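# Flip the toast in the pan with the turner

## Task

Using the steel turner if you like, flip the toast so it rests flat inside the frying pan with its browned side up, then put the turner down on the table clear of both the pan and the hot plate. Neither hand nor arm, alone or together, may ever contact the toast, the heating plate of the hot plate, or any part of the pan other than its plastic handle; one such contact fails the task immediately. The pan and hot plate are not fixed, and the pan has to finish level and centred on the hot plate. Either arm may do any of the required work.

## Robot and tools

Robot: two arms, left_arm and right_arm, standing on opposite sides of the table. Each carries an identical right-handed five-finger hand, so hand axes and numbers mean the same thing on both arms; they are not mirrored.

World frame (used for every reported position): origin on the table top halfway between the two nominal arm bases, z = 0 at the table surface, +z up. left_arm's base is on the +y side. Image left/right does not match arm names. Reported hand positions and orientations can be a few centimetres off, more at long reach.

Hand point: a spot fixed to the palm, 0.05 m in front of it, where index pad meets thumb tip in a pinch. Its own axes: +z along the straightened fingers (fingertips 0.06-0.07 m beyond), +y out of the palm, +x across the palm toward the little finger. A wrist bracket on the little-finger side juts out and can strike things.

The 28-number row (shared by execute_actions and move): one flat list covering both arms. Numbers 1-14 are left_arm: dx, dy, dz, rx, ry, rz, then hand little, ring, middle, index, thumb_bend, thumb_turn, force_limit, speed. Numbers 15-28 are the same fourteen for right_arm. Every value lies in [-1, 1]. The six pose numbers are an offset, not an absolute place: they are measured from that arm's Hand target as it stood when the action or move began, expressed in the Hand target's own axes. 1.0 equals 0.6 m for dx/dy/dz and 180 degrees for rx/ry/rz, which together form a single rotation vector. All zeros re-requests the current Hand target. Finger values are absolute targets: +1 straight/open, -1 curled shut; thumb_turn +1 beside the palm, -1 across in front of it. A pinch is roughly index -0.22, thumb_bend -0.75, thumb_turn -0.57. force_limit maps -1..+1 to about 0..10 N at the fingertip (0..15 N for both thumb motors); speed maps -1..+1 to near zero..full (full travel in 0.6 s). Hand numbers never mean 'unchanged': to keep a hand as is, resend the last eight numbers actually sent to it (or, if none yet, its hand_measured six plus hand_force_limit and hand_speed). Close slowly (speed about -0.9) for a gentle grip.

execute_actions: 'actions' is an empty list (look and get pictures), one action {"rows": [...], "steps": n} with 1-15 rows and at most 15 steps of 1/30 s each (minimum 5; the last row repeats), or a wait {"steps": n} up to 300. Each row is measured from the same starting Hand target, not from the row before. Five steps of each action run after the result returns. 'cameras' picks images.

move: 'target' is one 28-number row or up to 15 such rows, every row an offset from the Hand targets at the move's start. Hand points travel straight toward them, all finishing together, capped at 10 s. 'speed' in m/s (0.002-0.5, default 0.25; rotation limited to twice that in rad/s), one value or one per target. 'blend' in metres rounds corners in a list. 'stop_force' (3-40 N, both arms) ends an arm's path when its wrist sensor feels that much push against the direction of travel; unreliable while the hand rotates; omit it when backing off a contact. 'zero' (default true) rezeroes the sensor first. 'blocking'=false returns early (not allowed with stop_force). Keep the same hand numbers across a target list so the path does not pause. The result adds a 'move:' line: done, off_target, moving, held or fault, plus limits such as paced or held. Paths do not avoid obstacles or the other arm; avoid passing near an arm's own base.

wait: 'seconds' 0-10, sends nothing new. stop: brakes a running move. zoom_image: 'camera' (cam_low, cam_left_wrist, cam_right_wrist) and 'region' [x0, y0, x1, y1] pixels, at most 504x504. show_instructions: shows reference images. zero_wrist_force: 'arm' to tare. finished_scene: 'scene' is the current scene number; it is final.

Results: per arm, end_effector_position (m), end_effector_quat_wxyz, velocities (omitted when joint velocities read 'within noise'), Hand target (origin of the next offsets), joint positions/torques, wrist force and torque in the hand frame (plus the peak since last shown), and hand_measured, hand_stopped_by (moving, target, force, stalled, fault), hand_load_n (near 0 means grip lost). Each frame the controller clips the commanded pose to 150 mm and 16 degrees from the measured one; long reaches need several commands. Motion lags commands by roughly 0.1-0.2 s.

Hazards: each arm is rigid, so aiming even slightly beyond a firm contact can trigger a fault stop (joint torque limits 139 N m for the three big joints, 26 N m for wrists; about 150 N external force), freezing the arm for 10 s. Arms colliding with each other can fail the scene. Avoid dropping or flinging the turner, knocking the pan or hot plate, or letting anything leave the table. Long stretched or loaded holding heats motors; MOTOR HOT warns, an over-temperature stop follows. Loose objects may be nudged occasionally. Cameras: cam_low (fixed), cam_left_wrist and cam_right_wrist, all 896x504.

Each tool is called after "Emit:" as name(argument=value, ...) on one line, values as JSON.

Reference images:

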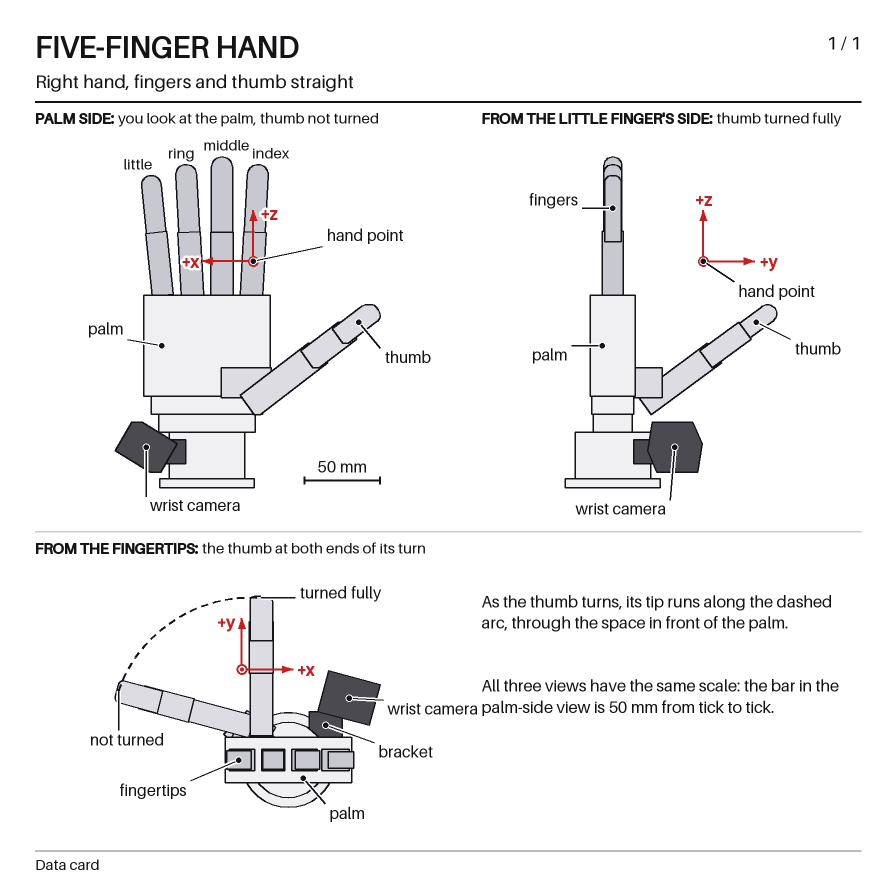

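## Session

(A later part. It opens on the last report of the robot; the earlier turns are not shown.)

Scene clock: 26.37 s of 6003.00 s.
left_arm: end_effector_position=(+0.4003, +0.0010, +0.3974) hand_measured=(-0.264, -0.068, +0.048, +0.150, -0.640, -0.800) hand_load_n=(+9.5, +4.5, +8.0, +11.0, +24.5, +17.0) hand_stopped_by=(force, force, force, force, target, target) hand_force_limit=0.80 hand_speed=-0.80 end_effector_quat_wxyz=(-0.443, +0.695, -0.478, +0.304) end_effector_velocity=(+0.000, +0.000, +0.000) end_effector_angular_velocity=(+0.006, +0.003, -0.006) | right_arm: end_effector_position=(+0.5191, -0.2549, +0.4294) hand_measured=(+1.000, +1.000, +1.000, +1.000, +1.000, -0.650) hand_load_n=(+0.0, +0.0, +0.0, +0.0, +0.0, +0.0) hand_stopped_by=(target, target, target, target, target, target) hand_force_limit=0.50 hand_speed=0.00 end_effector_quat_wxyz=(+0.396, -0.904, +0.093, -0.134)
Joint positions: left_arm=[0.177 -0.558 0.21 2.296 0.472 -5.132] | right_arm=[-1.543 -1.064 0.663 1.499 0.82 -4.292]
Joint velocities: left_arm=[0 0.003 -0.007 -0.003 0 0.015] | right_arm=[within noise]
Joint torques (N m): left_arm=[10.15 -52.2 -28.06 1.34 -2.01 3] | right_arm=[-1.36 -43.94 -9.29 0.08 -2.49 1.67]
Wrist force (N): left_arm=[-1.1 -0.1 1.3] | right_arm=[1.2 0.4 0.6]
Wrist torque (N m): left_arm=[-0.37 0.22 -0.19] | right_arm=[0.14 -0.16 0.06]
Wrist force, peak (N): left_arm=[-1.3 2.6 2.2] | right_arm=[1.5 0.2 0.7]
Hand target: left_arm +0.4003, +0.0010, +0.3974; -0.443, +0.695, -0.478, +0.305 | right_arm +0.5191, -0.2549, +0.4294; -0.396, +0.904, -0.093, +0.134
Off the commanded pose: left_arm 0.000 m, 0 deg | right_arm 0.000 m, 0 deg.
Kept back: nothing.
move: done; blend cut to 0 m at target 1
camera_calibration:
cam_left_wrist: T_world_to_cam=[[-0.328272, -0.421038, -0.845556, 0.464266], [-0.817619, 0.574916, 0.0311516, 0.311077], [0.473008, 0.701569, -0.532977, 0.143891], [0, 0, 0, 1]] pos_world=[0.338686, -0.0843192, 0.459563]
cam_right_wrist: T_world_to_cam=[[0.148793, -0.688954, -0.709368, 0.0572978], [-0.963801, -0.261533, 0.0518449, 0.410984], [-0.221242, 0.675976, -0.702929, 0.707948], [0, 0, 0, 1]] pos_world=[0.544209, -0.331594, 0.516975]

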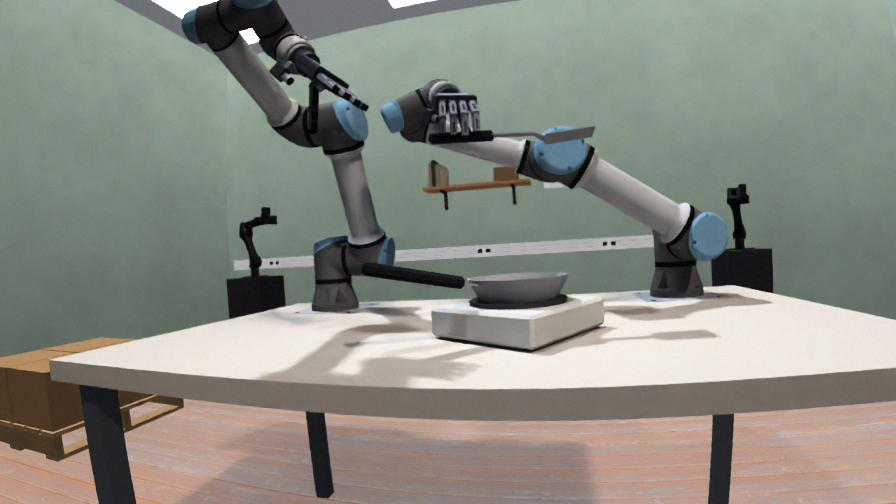

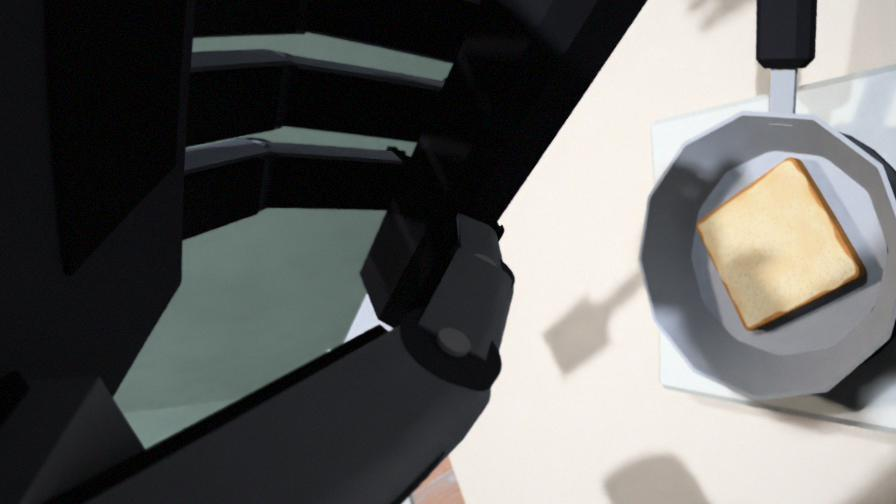

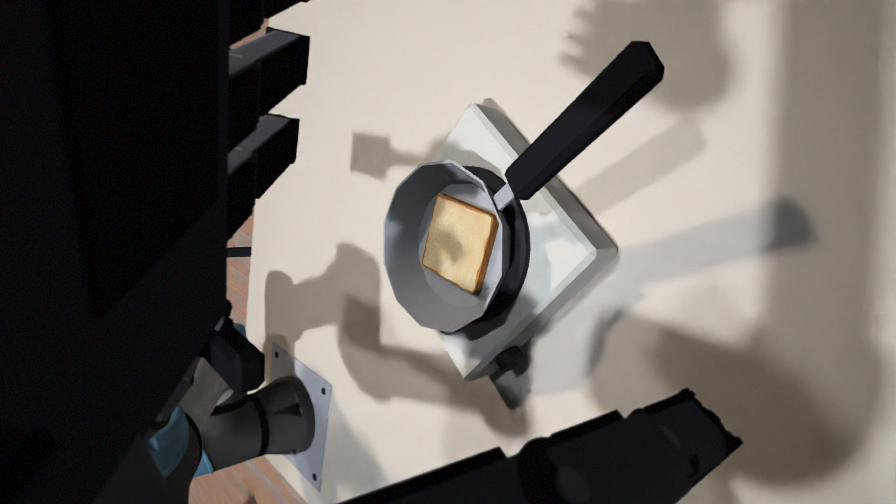

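Emit:
move(target=[0.1084,0.1083,0.0336,-0.1408,0.1555,-0.2941,-0.55,-0.55,-0.55,-0.55,-0.65,-0.8,0.8,-0.8,0.0392,0.0078,0.1213,0.016,-0.0699,-0.0613,1,1,1,1,1,-0.65,0.5,0], speed=0.2)

Emit:
zoom_image(camera="cam_low", region=[420, 150, 620, 350])

Emit:
zoom_image(camera="cam_right_wrist", region=[340, 90, 640, 390])

Scene clock: 33.67 s of 6003.00 s.
left_arm: end_effector_position=(+0.4152, -0.0629, +0.3300) hand_measured=(-0.264, -0.068, +0.048, +0.150, -0.640, -0.800) hand_load_n=(+10.0, +4.5, +8.5, +11.5, +24.0, +17.5) hand_stopped_by=(force, force, force, force, target, target) hand_force_limit=0.80 hand_speed=-0.80 end_effector_quat_wxyz=(+0.016, +0.817, -0.265, +0.511) end_effector_velocity=(+0.001, +0.002, +0.001) end_effector_angular_velocity=(+0.016, -0.002, +0.002) | right_arm: end_effector_position=(+0.5640, -0.2141, +0.3826) hand_measured=(+1.000, +1.000, +1.000, +1.000, +1.000, -0.650) hand_load_n=(+0.0, +0.0, -0.5, +0.0, +0.0, +0.0) hand_stopped_by=(target, target, target, target, target, target) hand_force_limit=0.50 hand_speed=0.00 end_effector_quat_wxyz=(-0.412, +0.907, +0.041, +0.074) end_effector_velocity=(-0.001, -0.001, +0.001) end_effector_angular_velocity=(-0.002, +0.002, -0.005)
Joint positions: left_arm=[0.274 -1.122 1.077 0.795 0.775 -5.018] | right_arm=[-1.488 -0.699 0.213 1.815 0.734 -4.616]
Joint velocities: left_arm=[0 0.005 -0.012 0.019 -0.006 0.004] | right_arm=[0 -0.003 0 0.001 0.003 0.006]
Joint torques (N m): left_arm=[-11.16 -35.27 -32.38 2.69 -2.85 2.88] | right_arm=[1.03 -53.68 -11.57 1.15 0.77 1.94]
Wrist force (N): left_arm=[-1.1 0.5 1.9] | right_arm=[1.1 0.0 0.3]
Wrist torque (N m): left_arm=[-0.03 -0.07 -0.14] | right_arm=[0.12 -0.13 0.07]
Wrist force, peak (N): left_arm=[-1.5 0.3 2.1] | right_arm=[1.6 0.3 0.5]
Hand target: left_arm +0.4151, -0.0631, +0.3300; +0.016, +0.817, -0.265, +0.511 | right_arm +0.5640, -0.2142, +0.3826; -0.411, +0.907, +0.041, +0.074
Off the commanded pose: left_arm 0.000 m, 0 deg | right_arm 0.000 m, 0 deg.
Kept back: nothing.
move: done
camera_calibration:
cam_left_wrist: T_world_to_cam=[[-0.385429, -0.922393, 0.0252114, 0.0900327], [-0.801798, 0.321265, -0.503893, 0.516175], [0.456688, -0.214429, -0.863398, 0.203953], [0, 0, 0, 1]] pos_world=[0.355427, -0.0390499, 0.43392]
cam_right_wrist: T_world_to_cam=[[0.343488, -0.614915, -0.709856, -0.0483383], [-0.845247, -0.531866, 0.0517287, 0.342671], [-0.409357, 0.582236, -0.702444, 0.743239], [0, 0, 0, 1]] pos_world=[0.610495, -0.280209, 0.470045]

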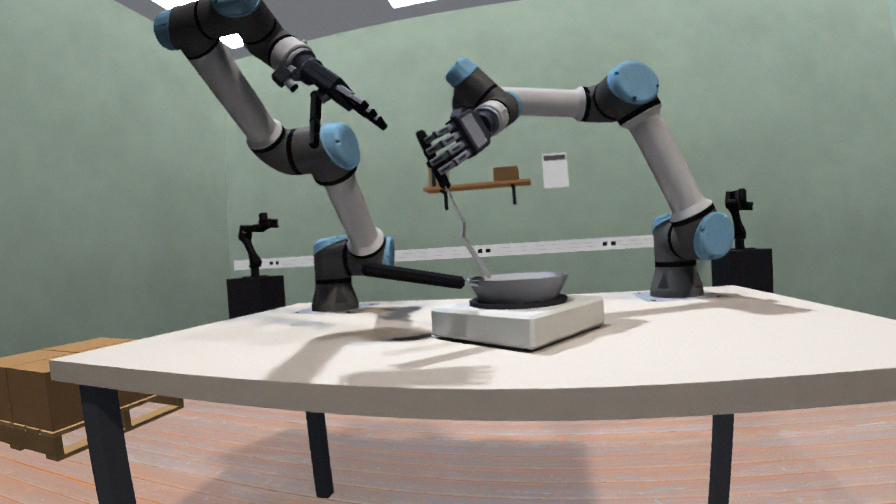

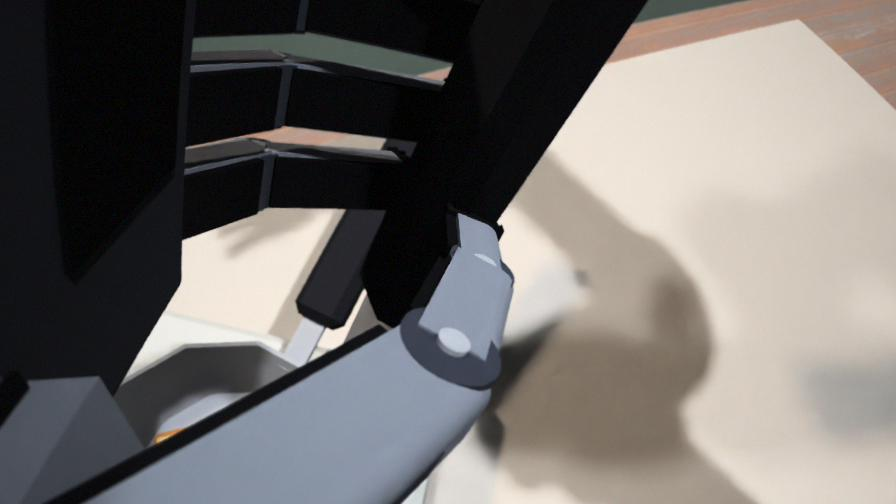

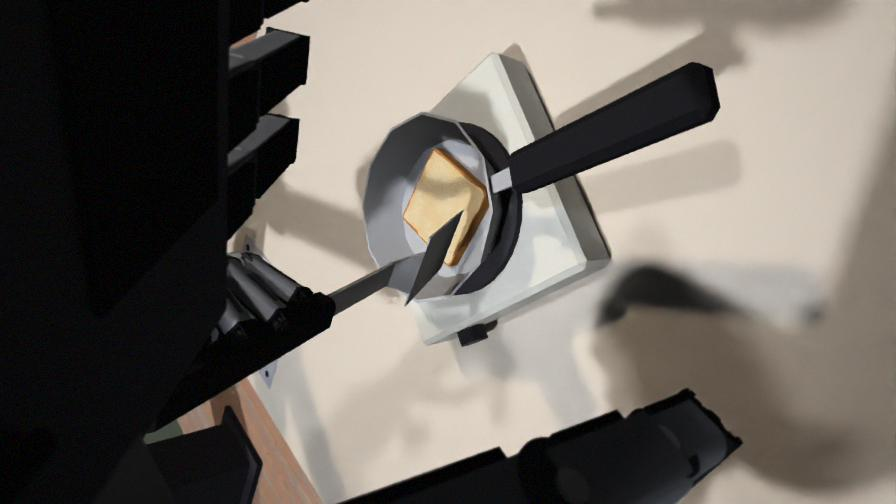

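Scaled by 2.520.

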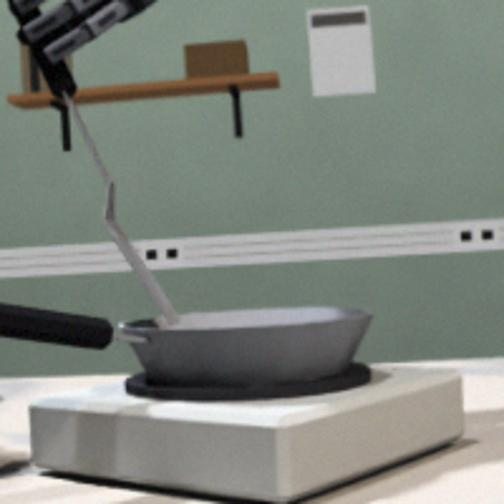

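Scaled by 1.680.

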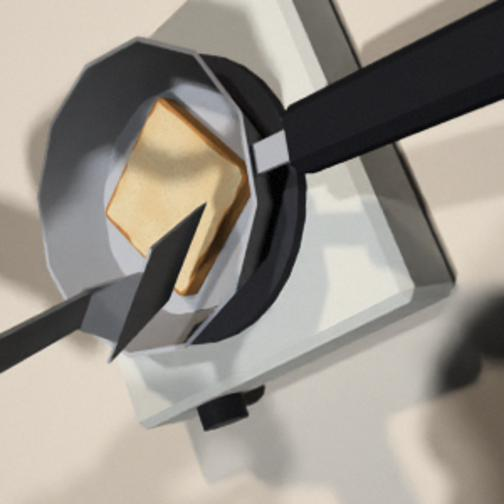

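Emit:
zoom_image(camera="cam_right_wrist", region=[370, 180, 510, 320])

Scaled by 3.600.

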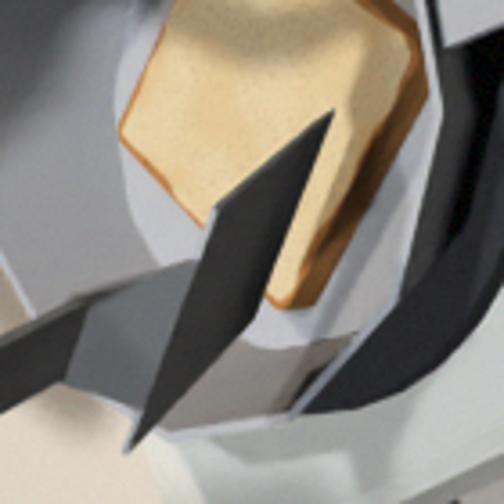

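Emit:
move(target=[-0.0629,0.0037,0.0193,-0.0141,0.0041,0.0079,-0.55,-0.55,-0.55,-0.55,-0.65,-0.8,0.8,-0.8,0,0,0,0,0,0,1,1,1,1,1,-0.65,0.5,0], speed=0.05, stop_force=4, cameras=["cam_low","cam_right_wrist"])

Emit:
zoom_image(camera="cam_right_wrist", region=[350, 110, 550, 310])

Emit:
zoom_image(camera="cam_low", region=[440, 200, 600, 320])

Scene clock: 37.10 s of 6003.00 s.
left_arm: end_effector_position=(+0.4123, -0.0562, +0.3051) hand_measured=(-0.264, -0.068, +0.048, +0.150, -0.640, -0.800) hand_load_n=(+10.5, +4.5, +8.5, +11.5, +24.0, +17.0) hand_stopped_by=(force, force, force, force, target, target) hand_force_limit=0.80 hand_speed=-0.80 end_effector_quat_wxyz=(+0.025, +0.813, -0.279, +0.511) | right_arm: end_effector_position=(+0.5640, -0.2142, +0.3826) hand_measured=(+1.000, +1.000, +1.000, +1.000, +1.000, -0.650) hand_load_n=(+0.0, +0.0, -0.5, +0.0, +0.0, +0.0) hand_stopped_by=(target, target, target, target, target, target) hand_force_limit=0.50 hand_speed=0.00 end_effector_quat_wxyz=(-0.411, +0.908, +0.041, +0.074)
Joint positions: left_arm=[0.283 -1.155 1.184 0.692 0.807 -4.977] | right_arm=[-1.488 -0.699 0.214 1.815 0.734 -4.616]
Joint velocities: within noise
Joint torques (N m): left_arm=[-11.11 -47.42 -9.68 -1.25 1.09 2.73] | right_arm=[-6.59 -56.08 -2.58 0.2 0.21 1.85]
Wrist force (N): left_arm=[0.8 0.5 1.3] | right_arm=[0.9 -0.1 0.4]
Wrist torque (N m): left_arm=[-0.03 -0.04 -0.11] | right_arm=[0.10 -0.11 0.05]
Wrist force, peak (N): left_arm=[11.3 1.4 -2.4] | right_arm=[1.5 0.0 0.4]
Hand target: left_arm +0.4123, -0.0562, +0.3051; +0.025, +0.813, -0.279, +0.511 (not the last commanded pose) | right_arm +0.5640, -0.2142, +0.3826; -0.411, +0.907, +0.041, +0.074
Off the commanded pose: left_arm 0.013 m, 1 deg | right_arm 0.000 m, 0 deg.
Kept back: nothing.
move: contact (left_arm)
camera_calibration:
cam_right_wrist: T_world_to_cam=[[0.34331, -0.615104, -0.709779, -0.0483587], [-0.845387, -0.531635, 0.0518201, 0.342726], [-0.409218, 0.582248, -0.702516, 0.743226], [0, 0, 0, 1]] pos_world=[0.610479, -0.280282, 0.470044]
Images, in order (width x height): cam_low 896x504, cam_right_wrist 896x504.

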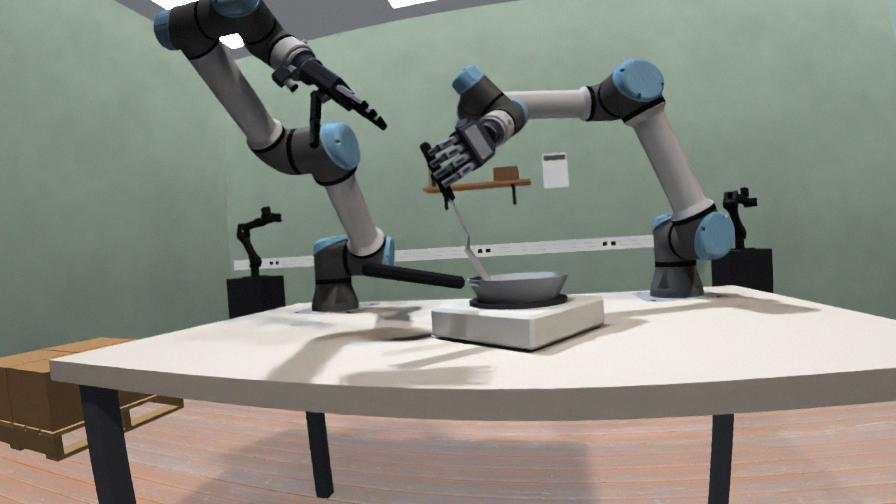

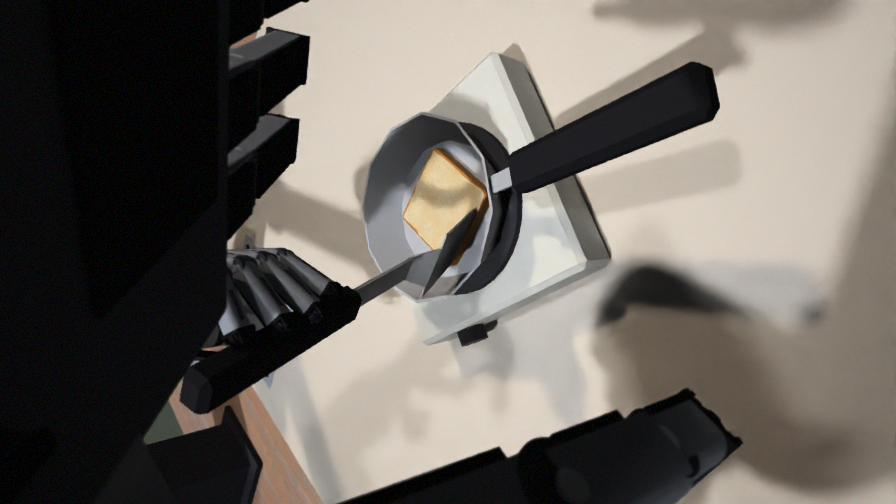

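Scaled by 2.520.

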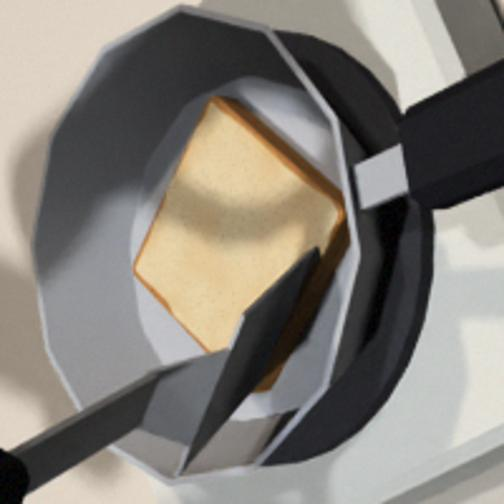

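Scaled by 3.150.

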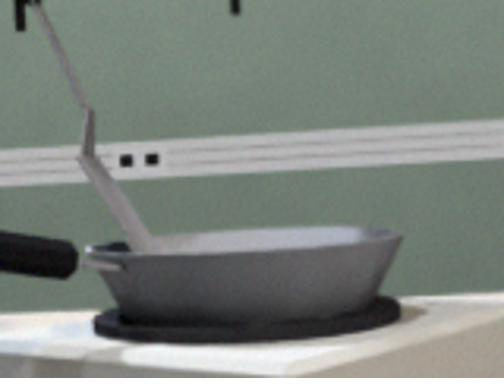

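Emit:
zoom_image(camera="cam_right_wrist", region=[410, 190, 500, 310])

Scaled by 4.200.

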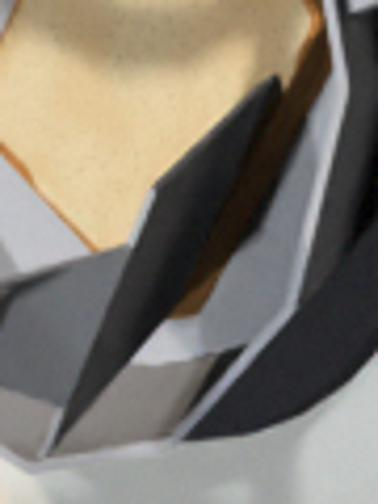

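Emit:
move(target=[[0.0475,0,-0.0208,0,0,0,-0.55,-0.55,-0.55,-0.55,-0.65,-0.8,0.8,-0.8,0,0,0,0,0,0,1,1,1,1,1,-0.65,0.5,0],[0.0582,-0.0559,-0.0434,-0.0173,0.0173,-0.0371,-0.55,-0.55,-0.55,-0.55,-0.65,-0.8,0.8,-0.8,0,0,0,0,0,0,1,1,1,1,1,-0.65,0.5,0],[0.0157,-0.0436,-0.0195,-0.0173,0.0173,-0.0371,-0.55,-0.55,-0.55,-0.55,-0.65,-0.8,0.8,-0.8,0,0,0,0,0,0,1,1,1,1,1,-0.65,0.5,0]], speed=0.06, cameras=["cam_low","cam_right_wrist"])

Emit:
zoom_image(camera="cam_right_wrist", region=[410, 190, 500, 310])

Emit:
zoom_image(camera="cam_low", region=[440, 200, 600, 320])

Scene clock: 41.70 s of 6003.00 s.
left_arm: end_effector_position=(+0.4183, -0.0344, +0.3248) hand_measured=(-0.264, -0.068, +0.048, +0.150, -0.640, -0.800) hand_load_n=(+10.5, +4.5, +8.0, +11.5, +24.0, +17.0) hand_stopped_by=(force, force, force, force, target, target) hand_force_limit=0.80 hand_speed=-0.80 end_effector_quat_wxyz=(+0.084, +0.813, -0.244, +0.523) end_effector_velocity=(+0.000, +0.001, +0.003) end_effector_angular_velocity=(+0.003, +0.000, +0.000) | right_arm: end_effector_position=(+0.5640, -0.2142, +0.3826) hand_measured=(+1.000, +1.000, +1.000, +1.000, +1.000, -0.650) hand_load_n=(+0.0, +0.0, +0.0, +0.0, +0.0, +0.0) hand_stopped_by=(target, target, target, target, target, target) hand_force_limit=0.50 hand_speed=0.00 end_effector_quat_wxyz=(-0.411, +0.908, +0.041, +0.074)
Joint positions: left_arm=[0.328 -1.26 1.3 0.566 0.88 -4.997] | right_arm=[-1.488 -0.699 0.214 1.815 0.734 -4.616]
Joint velocities: left_arm=[0 -0.001 -0.008 0.012 0 0.001] | right_arm=[within noise]
Joint torques (N m): left_arm=[-11.51 -39.32 -32.45 2.19 -2.59 2.55] | right_arm=[-6.15 -54.52 -5.73 0.85 -1.93 1.78]
Wrist force (N): left_arm=[-1.0 0.4 2.0] | right_arm=[0.9 0.1 0.4]
Wrist torque (N m): left_arm=[0.01 -0.10 -0.11] | right_arm=[0.12 -0.11 0.07]
Wrist force, peak (N): left_arm=[-1.4 0.6 2.5] | right_arm=[1.3 0.2 0.5]
Hand target: left_arm +0.4183, -0.0344, +0.3250; +0.084, +0.813, -0.244, +0.523 | right_arm +0.5640, -0.2142, +0.3826; -0.411, +0.907, +0.041, +0.074
Off the commanded pose: left_arm 0.000 m, 0 deg | right_arm 0.000 m, 0 deg.
Kept back: nothing.
move: done
camera_calibration:
cam_right_wrist: T_world_to_cam=[[0.34331, -0.615103, -0.709779, -0.0483585], [-0.845387, -0.531635, 0.0518201, 0.342726], [-0.409218, 0.582248, -0.702516, 0.743226], [0, 0, 0, 1]] pos_world=[0.610479, -0.280282, 0.470044]
Images, in order (width x height): cam_low 896x504, cam_right_wrist 896x504.

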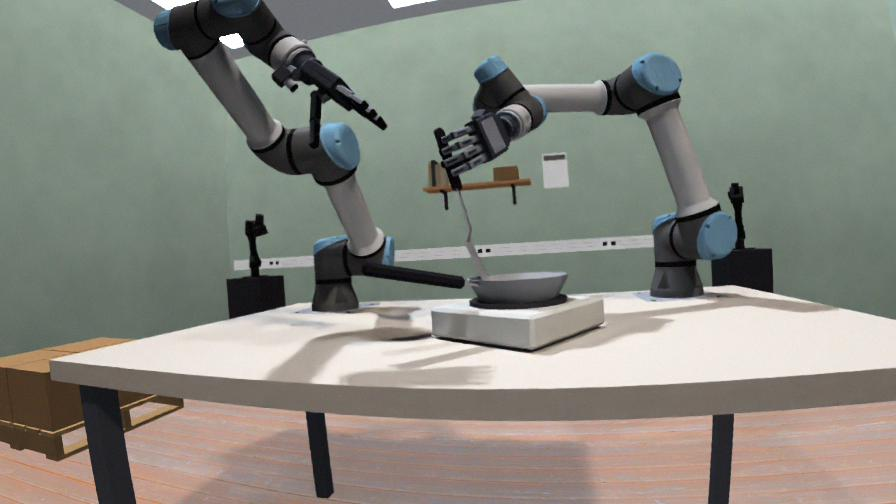

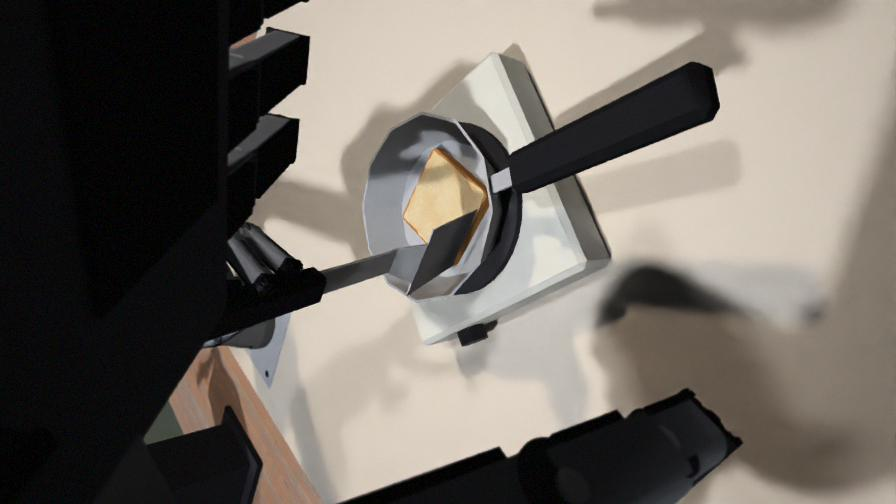

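Scaled by 4.200.

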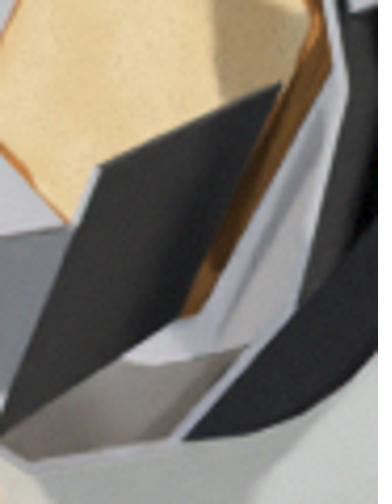

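Scaled by 3.150.

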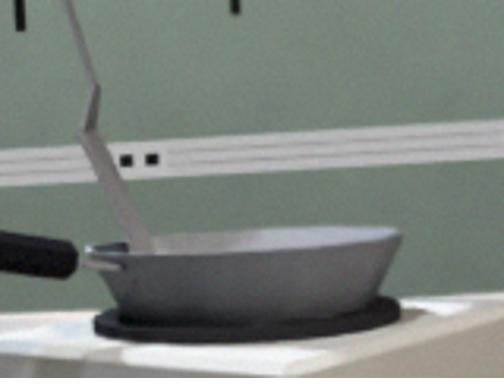

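Emit:
move(target=[-0.04,0.0007,0.0173,-0.0198,0.0026,0.0098,-0.55,-0.55,-0.55,-0.55,-0.65,-0.8,0.8,-0.8,0,0,0,0,0,0,1,1,1,1,1,-0.65,0.5,0], speed=0.03, stop_force=3, cameras=["cam_low","cam_right_wrist"])

Emit:
zoom_image(camera="cam_right_wrist", region=[400, 180, 510, 310])

Emit:
zoom_image(camera="cam_low", region=[440, 200, 600, 320])

Scene clock: 44.63 s of 6003.00 s.
left_arm: end_effector_position=(+0.4185, -0.0319, +0.3026) hand_measured=(-0.264, -0.068, +0.048, +0.150, -0.640, -0.800) hand_load_n=(+10.0, +4.5, +9.0, +12.0, +24.0, +17.0) hand_stopped_by=(force, force, force, force, target, target) hand_force_limit=0.80 hand_speed=-0.80 end_effector_quat_wxyz=(+0.100, +0.805, -0.268, +0.520) | right_arm: end_effector_position=(+0.5640, -0.2142, +0.3826) hand_measured=(+1.000, +1.000, +1.000, +1.000, +1.000, -0.650) hand_load_n=(+0.0, +0.0, +0.0, +0.0, +0.0, +0.0) hand_stopped_by=(target, target, target, target, target, target) hand_force_limit=0.50 hand_speed=0.00 end_effector_quat_wxyz=(-0.411, +0.907, +0.041, +0.074)
Joint positions: left_arm=[0.355 -1.275 1.372 0.473 0.952 -4.937] | right_arm=[-1.488 -0.699 0.214 1.815 0.734 -4.616]
Joint velocities: within noise
Joint torques (N m): left_arm=[-11.9 -29.94 -23.11 -2.17 1.21 2.52] | right_arm=[-6.48 -54.35 -7.99 1.14 -2.42 1.73]
Wrist force (N): left_arm=[-0.5 0.8 2.0] | right_arm=[0.8 0.0 0.3]
Wrist torque (N m): left_arm=[0.07 -0.17 -0.07] | right_arm=[0.12 -0.09 0.06]
Wrist force, peak (N): left_arm=[12.2 2.0 -2.9] | right_arm=[1.2 -0.3 0.6]
Hand target: left_arm +0.4185, -0.0319, +0.3026; +0.100, +0.805, -0.268, +0.520 (not the last commanded pose) | right_arm +0.5640, -0.2142, +0.3826; -0.411, +0.907, +0.041, +0.074
Off the commanded pose: left_arm 0.004 m, 1 deg | right_arm 0.000 m, 0 deg.
Kept back: nothing.
move: contact (left_arm)
camera_calibration:
cam_right_wrist: T_world_to_cam=[[0.34331, -0.615099, -0.709783, -0.0483552], [-0.845386, -0.531636, 0.0518177, 0.342726], [-0.409219, 0.582251, -0.702512, 0.743226], [0, 0, 0, 1]] pos_world=[0.610479, -0.280282, 0.470044]
Images, in order (width x height): cam_low 896x504, cam_right_wrist 896x504.

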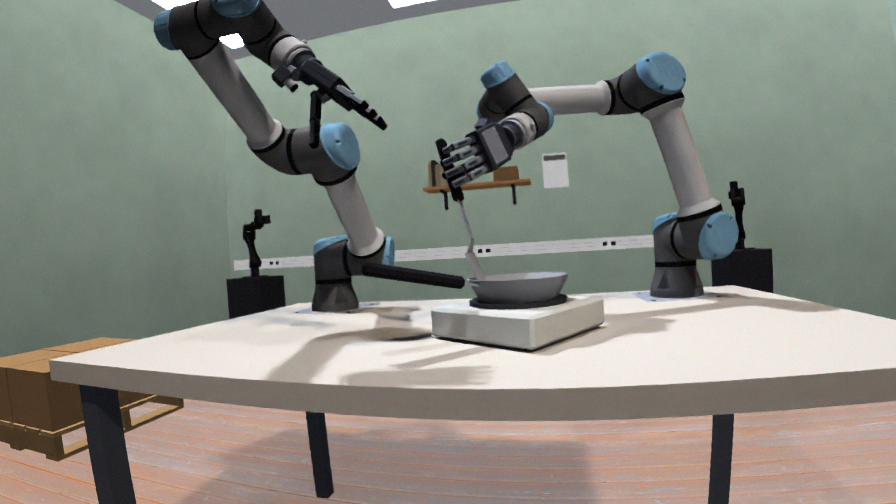

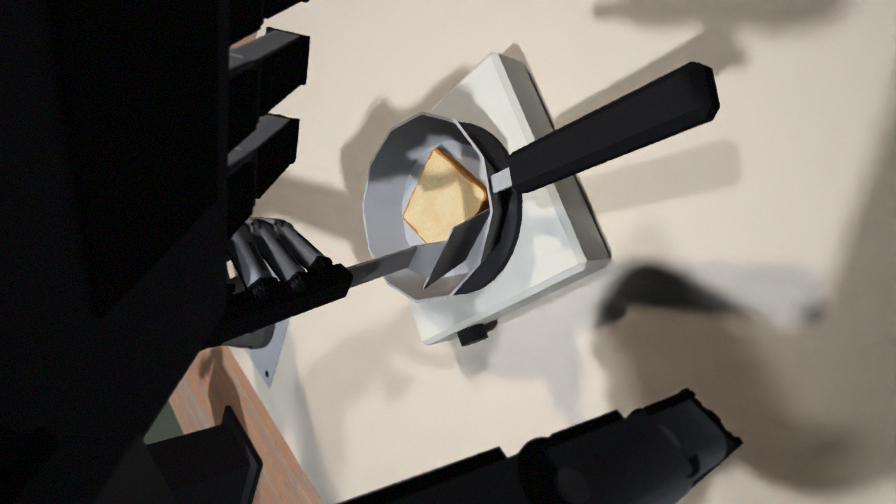

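Scaled by 3.877.

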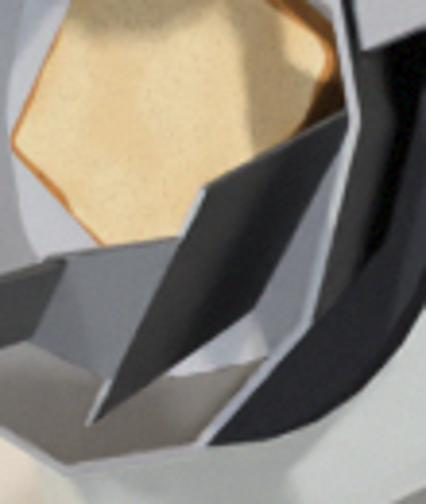

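Scaled by 3.150.

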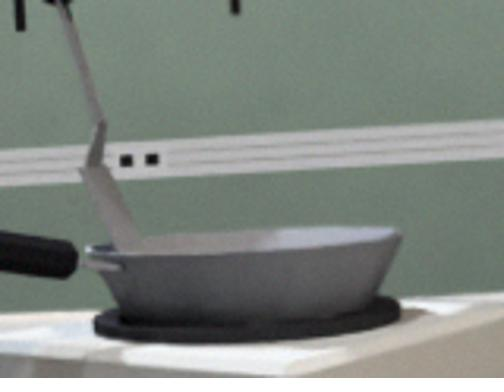

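Emit:
move(target=[-0.0118,-0.0413,-0.0185,0,0,0,-0.55,-0.55,-0.55,-0.55,-0.65,-0.8,0.8,-0.8,0,0,0,0,0,0,1,1,1,1,1,-0.65,0.5,0], speed=0.03, stop_force=5, cameras=["cam_low","cam_right_wrist"])

Emit:
zoom_image(camera="cam_right_wrist", region=[350, 110, 550, 310])

Emit:
zoom_image(camera="cam_low", region=[440, 200, 600, 320])

Scene clock: 47.13 s of 6003.00 s.
left_arm: end_effector_position=(+0.4208, -0.0039, +0.3041) hand_measured=(-0.264, -0.068, +0.048, +0.150, -0.640, -0.800) hand_load_n=(+10.0, +4.5, +8.5, +11.5, +24.5, +17.0) hand_stopped_by=(force, force, force, force, target, target) hand_force_limit=0.80 hand_speed=-0.80 end_effector_quat_wxyz=(+0.100, +0.805, -0.268, +0.520) | right_arm: end_effector_position=(+0.5640, -0.2142, +0.3826) hand_measured=(+1.000, +1.000, +1.000, +1.000, +1.000, -0.650) hand_load_n=(+0.0, +0.0, +0.0, +0.0, +0.0, +0.0) hand_stopped_by=(target, target, target, target, target, target) hand_force_limit=0.50 hand_speed=0.00 end_effector_quat_wxyz=(-0.411, +0.907, +0.041, +0.074)
Joint positions: left_arm=[0.382 -1.329 1.436 0.453 0.975 -4.919] | right_arm=[-1.488 -0.699 0.214 1.815 0.734 -4.616]
Joint velocities: within noise
Joint torques (N m): left_arm=[-11.93 -26.88 -32.75 1.63 -2.47 -2.89] | right_arm=[-6.39 -53.91 -9.13 1.55 -2.42 1.77]
Wrist force (N): left_arm=[-0.7 1.1 2.3] | right_arm=[0.8 0.2 0.2]
Wrist torque (N m): left_arm=[0.03 -0.16 -0.15] | right_arm=[0.16 -0.08 0.06]
Wrist force, peak (N): left_arm=[-0.7 1.6 2.5] | right_arm=[1.1 0.1 0.7]
Hand target: left_arm +0.4208, -0.0039, +0.3041; +0.100, +0.805, -0.268, +0.520 | right_arm +0.5640, -0.2142, +0.3826; -0.411, +0.907, +0.041, +0.074
Off the commanded pose: left_arm 0.000 m, 0 deg | right_arm 0.000 m, 0 deg.
Kept back: nothing.
move: done
camera_calibration:
cam_right_wrist: T_world_to_cam=[[0.34331, -0.615099, -0.709783, -0.0483553], [-0.845386, -0.531636, 0.0518177, 0.342726], [-0.409219, 0.582251, -0.702512, 0.743226], [0, 0, 0, 1]] pos_world=[0.610479, -0.280282, 0.470044]
Images, in order (width x height): cam_low 896x504, cam_right_wrist 896x504.

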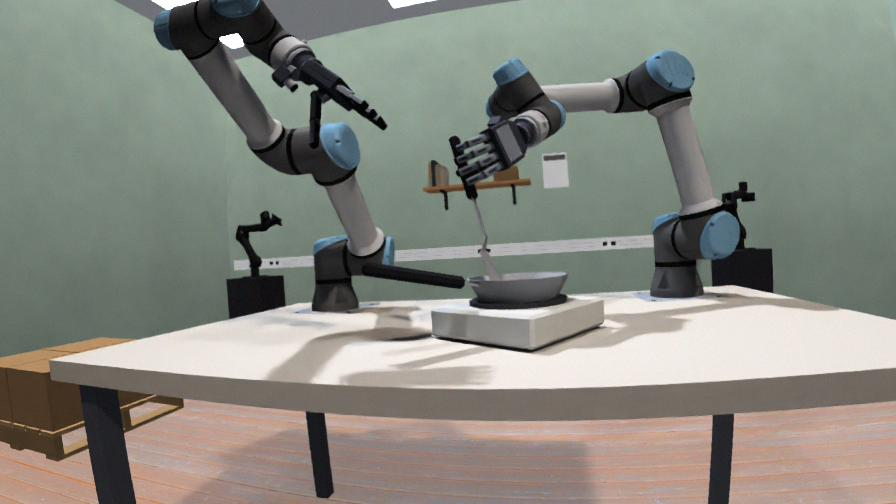

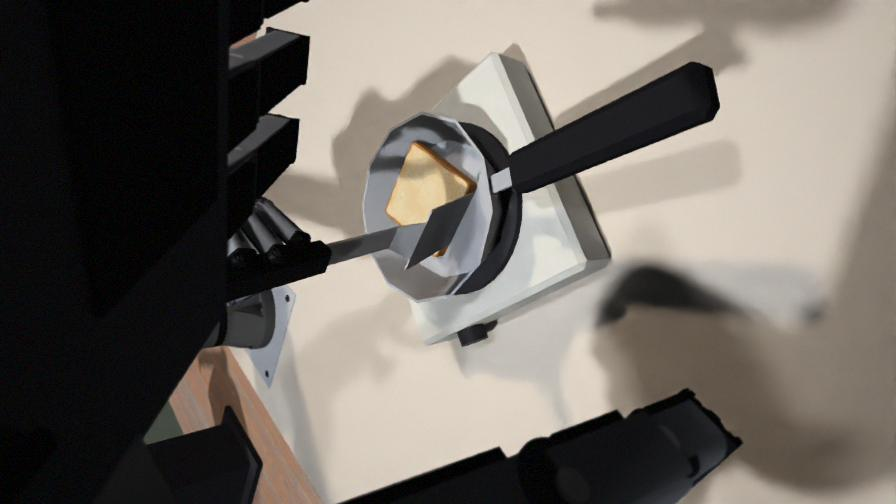

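Scaled by 2.520.

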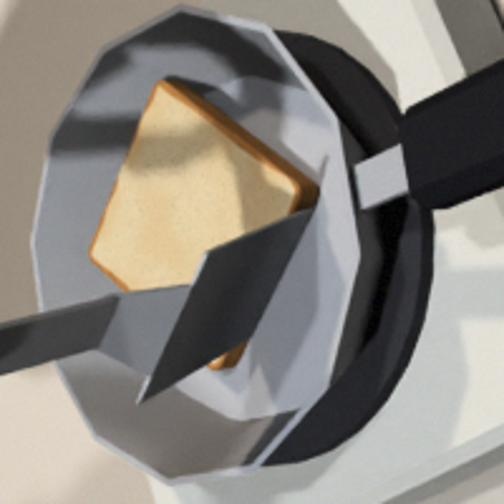

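Scaled by 3.150.

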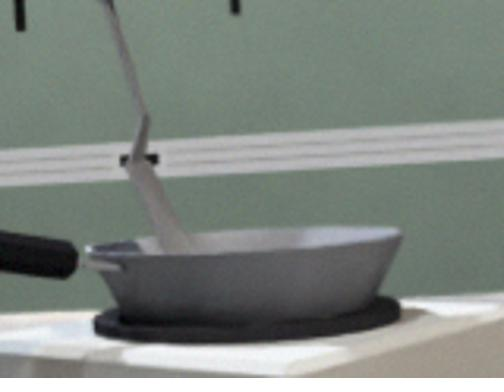

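Emit:
move(target=[-0.01,-0.0293,-0.0123,0,0,0,-0.55,-0.55,-0.55,-0.55,-0.65,-0.8,0.8,-0.8,0,0,0,0,0,0,1,1,1,1,1,-0.65,0.5,0], speed=0.03, stop_force=5, cameras=["cam_low","cam_right_wrist"])

Emit:
zoom_image(camera="cam_right_wrist", region=[350, 110, 550, 310])

Emit:
zoom_image(camera="cam_low", region=[440, 200, 600, 320])

Scene clock: 49.17 s of 6003.00 s.
left_arm: end_effector_position=(+0.4225, +0.0160, +0.3041) hand_measured=(-0.264, -0.068, +0.048, +0.150, -0.640, -0.800) hand_load_n=(+9.5, +4.0, +8.5, +12.0, +24.0, +17.0) hand_stopped_by=(force, force, force, force, target, target) hand_force_limit=0.80 hand_speed=-0.80 end_effector_quat_wxyz=(+0.100, +0.805, -0.268, +0.520) | right_arm: end_effector_position=(+0.5640, -0.2142, +0.3826) hand_measured=(+1.000, +1.000, +1.000, +1.000, +1.000, -0.650) hand_load_n=(+0.0, +0.0, +0.0, +0.0, +0.0, +0.0) hand_stopped_by=(target, target, target, target, target, target) hand_force_limit=0.50 hand_speed=0.00 end_effector_quat_wxyz=(-0.411, +0.907, +0.041, +0.074)
Joint positions: left_arm=[0.404 -1.366 1.481 0.437 0.993 -4.905] | right_arm=[-1.488 -0.699 0.214 1.815 0.734 -4.616]
Joint velocities: within noise
Joint torques (N m): left_arm=[-11.29 -25.94 -32.68 1.72 -2.46 -2.96] | right_arm=[-5.81 -54.43 -9.75 1.68 -2.47 1.64]
Wrist force (N): left_arm=[-0.5 1.2 2.6] | right_arm=[1.0 0.0 0.4]
Wrist torque (N m): left_arm=[0.08 -0.20 -0.09] | right_arm=[0.11 -0.11 0.07]
Wrist force, peak (N): left_arm=[-0.5 1.9 2.4] | right_arm=[1.2 0.1 0.6]
Hand target: left_arm +0.4225, +0.0160, +0.3041; +0.100, +0.805, -0.268, +0.520 | right_arm +0.5640, -0.2142, +0.3826; -0.411, +0.907, +0.041, +0.074
Off the commanded pose: left_arm 0.000 m, 0 deg | right_arm 0.000 m, 0 deg.
Kept back: nothing.
move: done
camera_calibration:
cam_right_wrist: T_world_to_cam=[[0.34331, -0.615099, -0.709782, -0.0483553], [-0.845386, -0.531636, 0.0518175, 0.342726], [-0.409219, 0.582251, -0.702512, 0.743226], [0, 0, 0, 1]] pos_world=[0.610479, -0.280282, 0.470044]
Images, in order (width x height): cam_low 896x504, cam_right_wrist 896x504.

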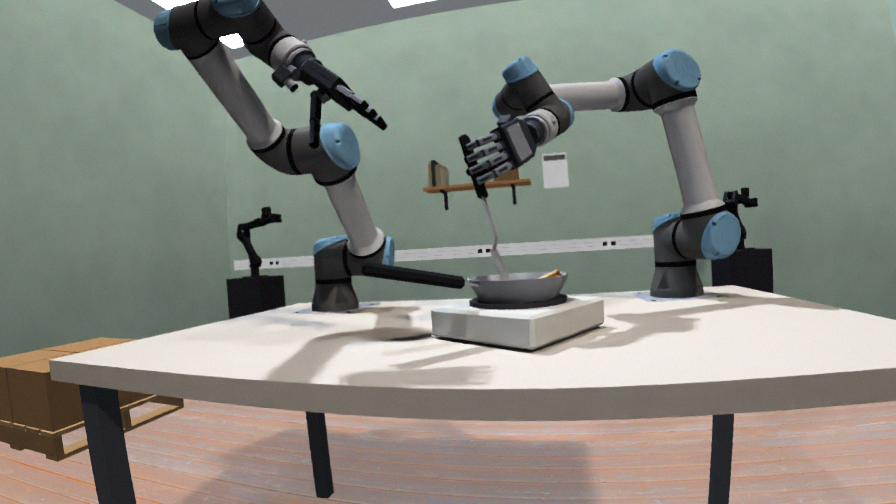

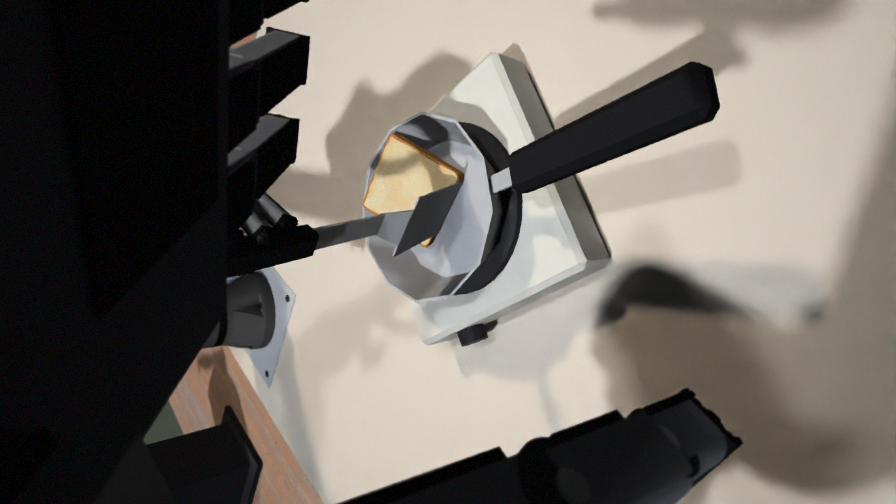

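Scaled by 2.520.

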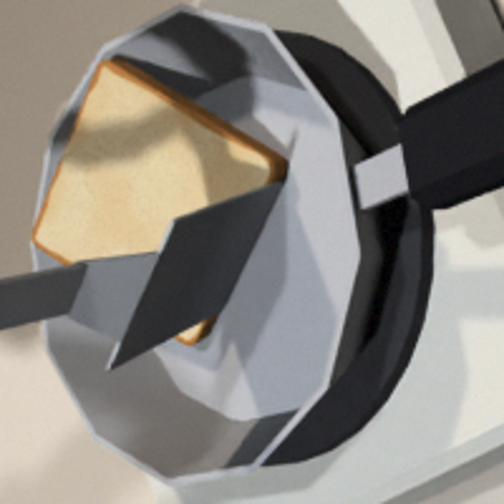

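Scaled by 3.150.

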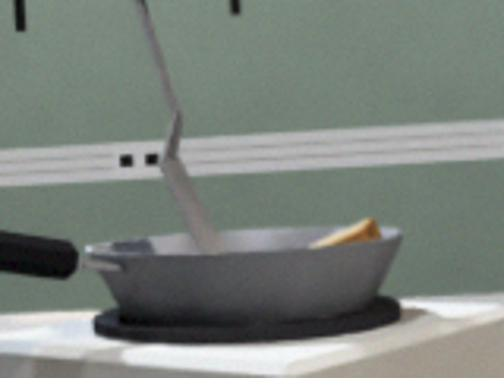

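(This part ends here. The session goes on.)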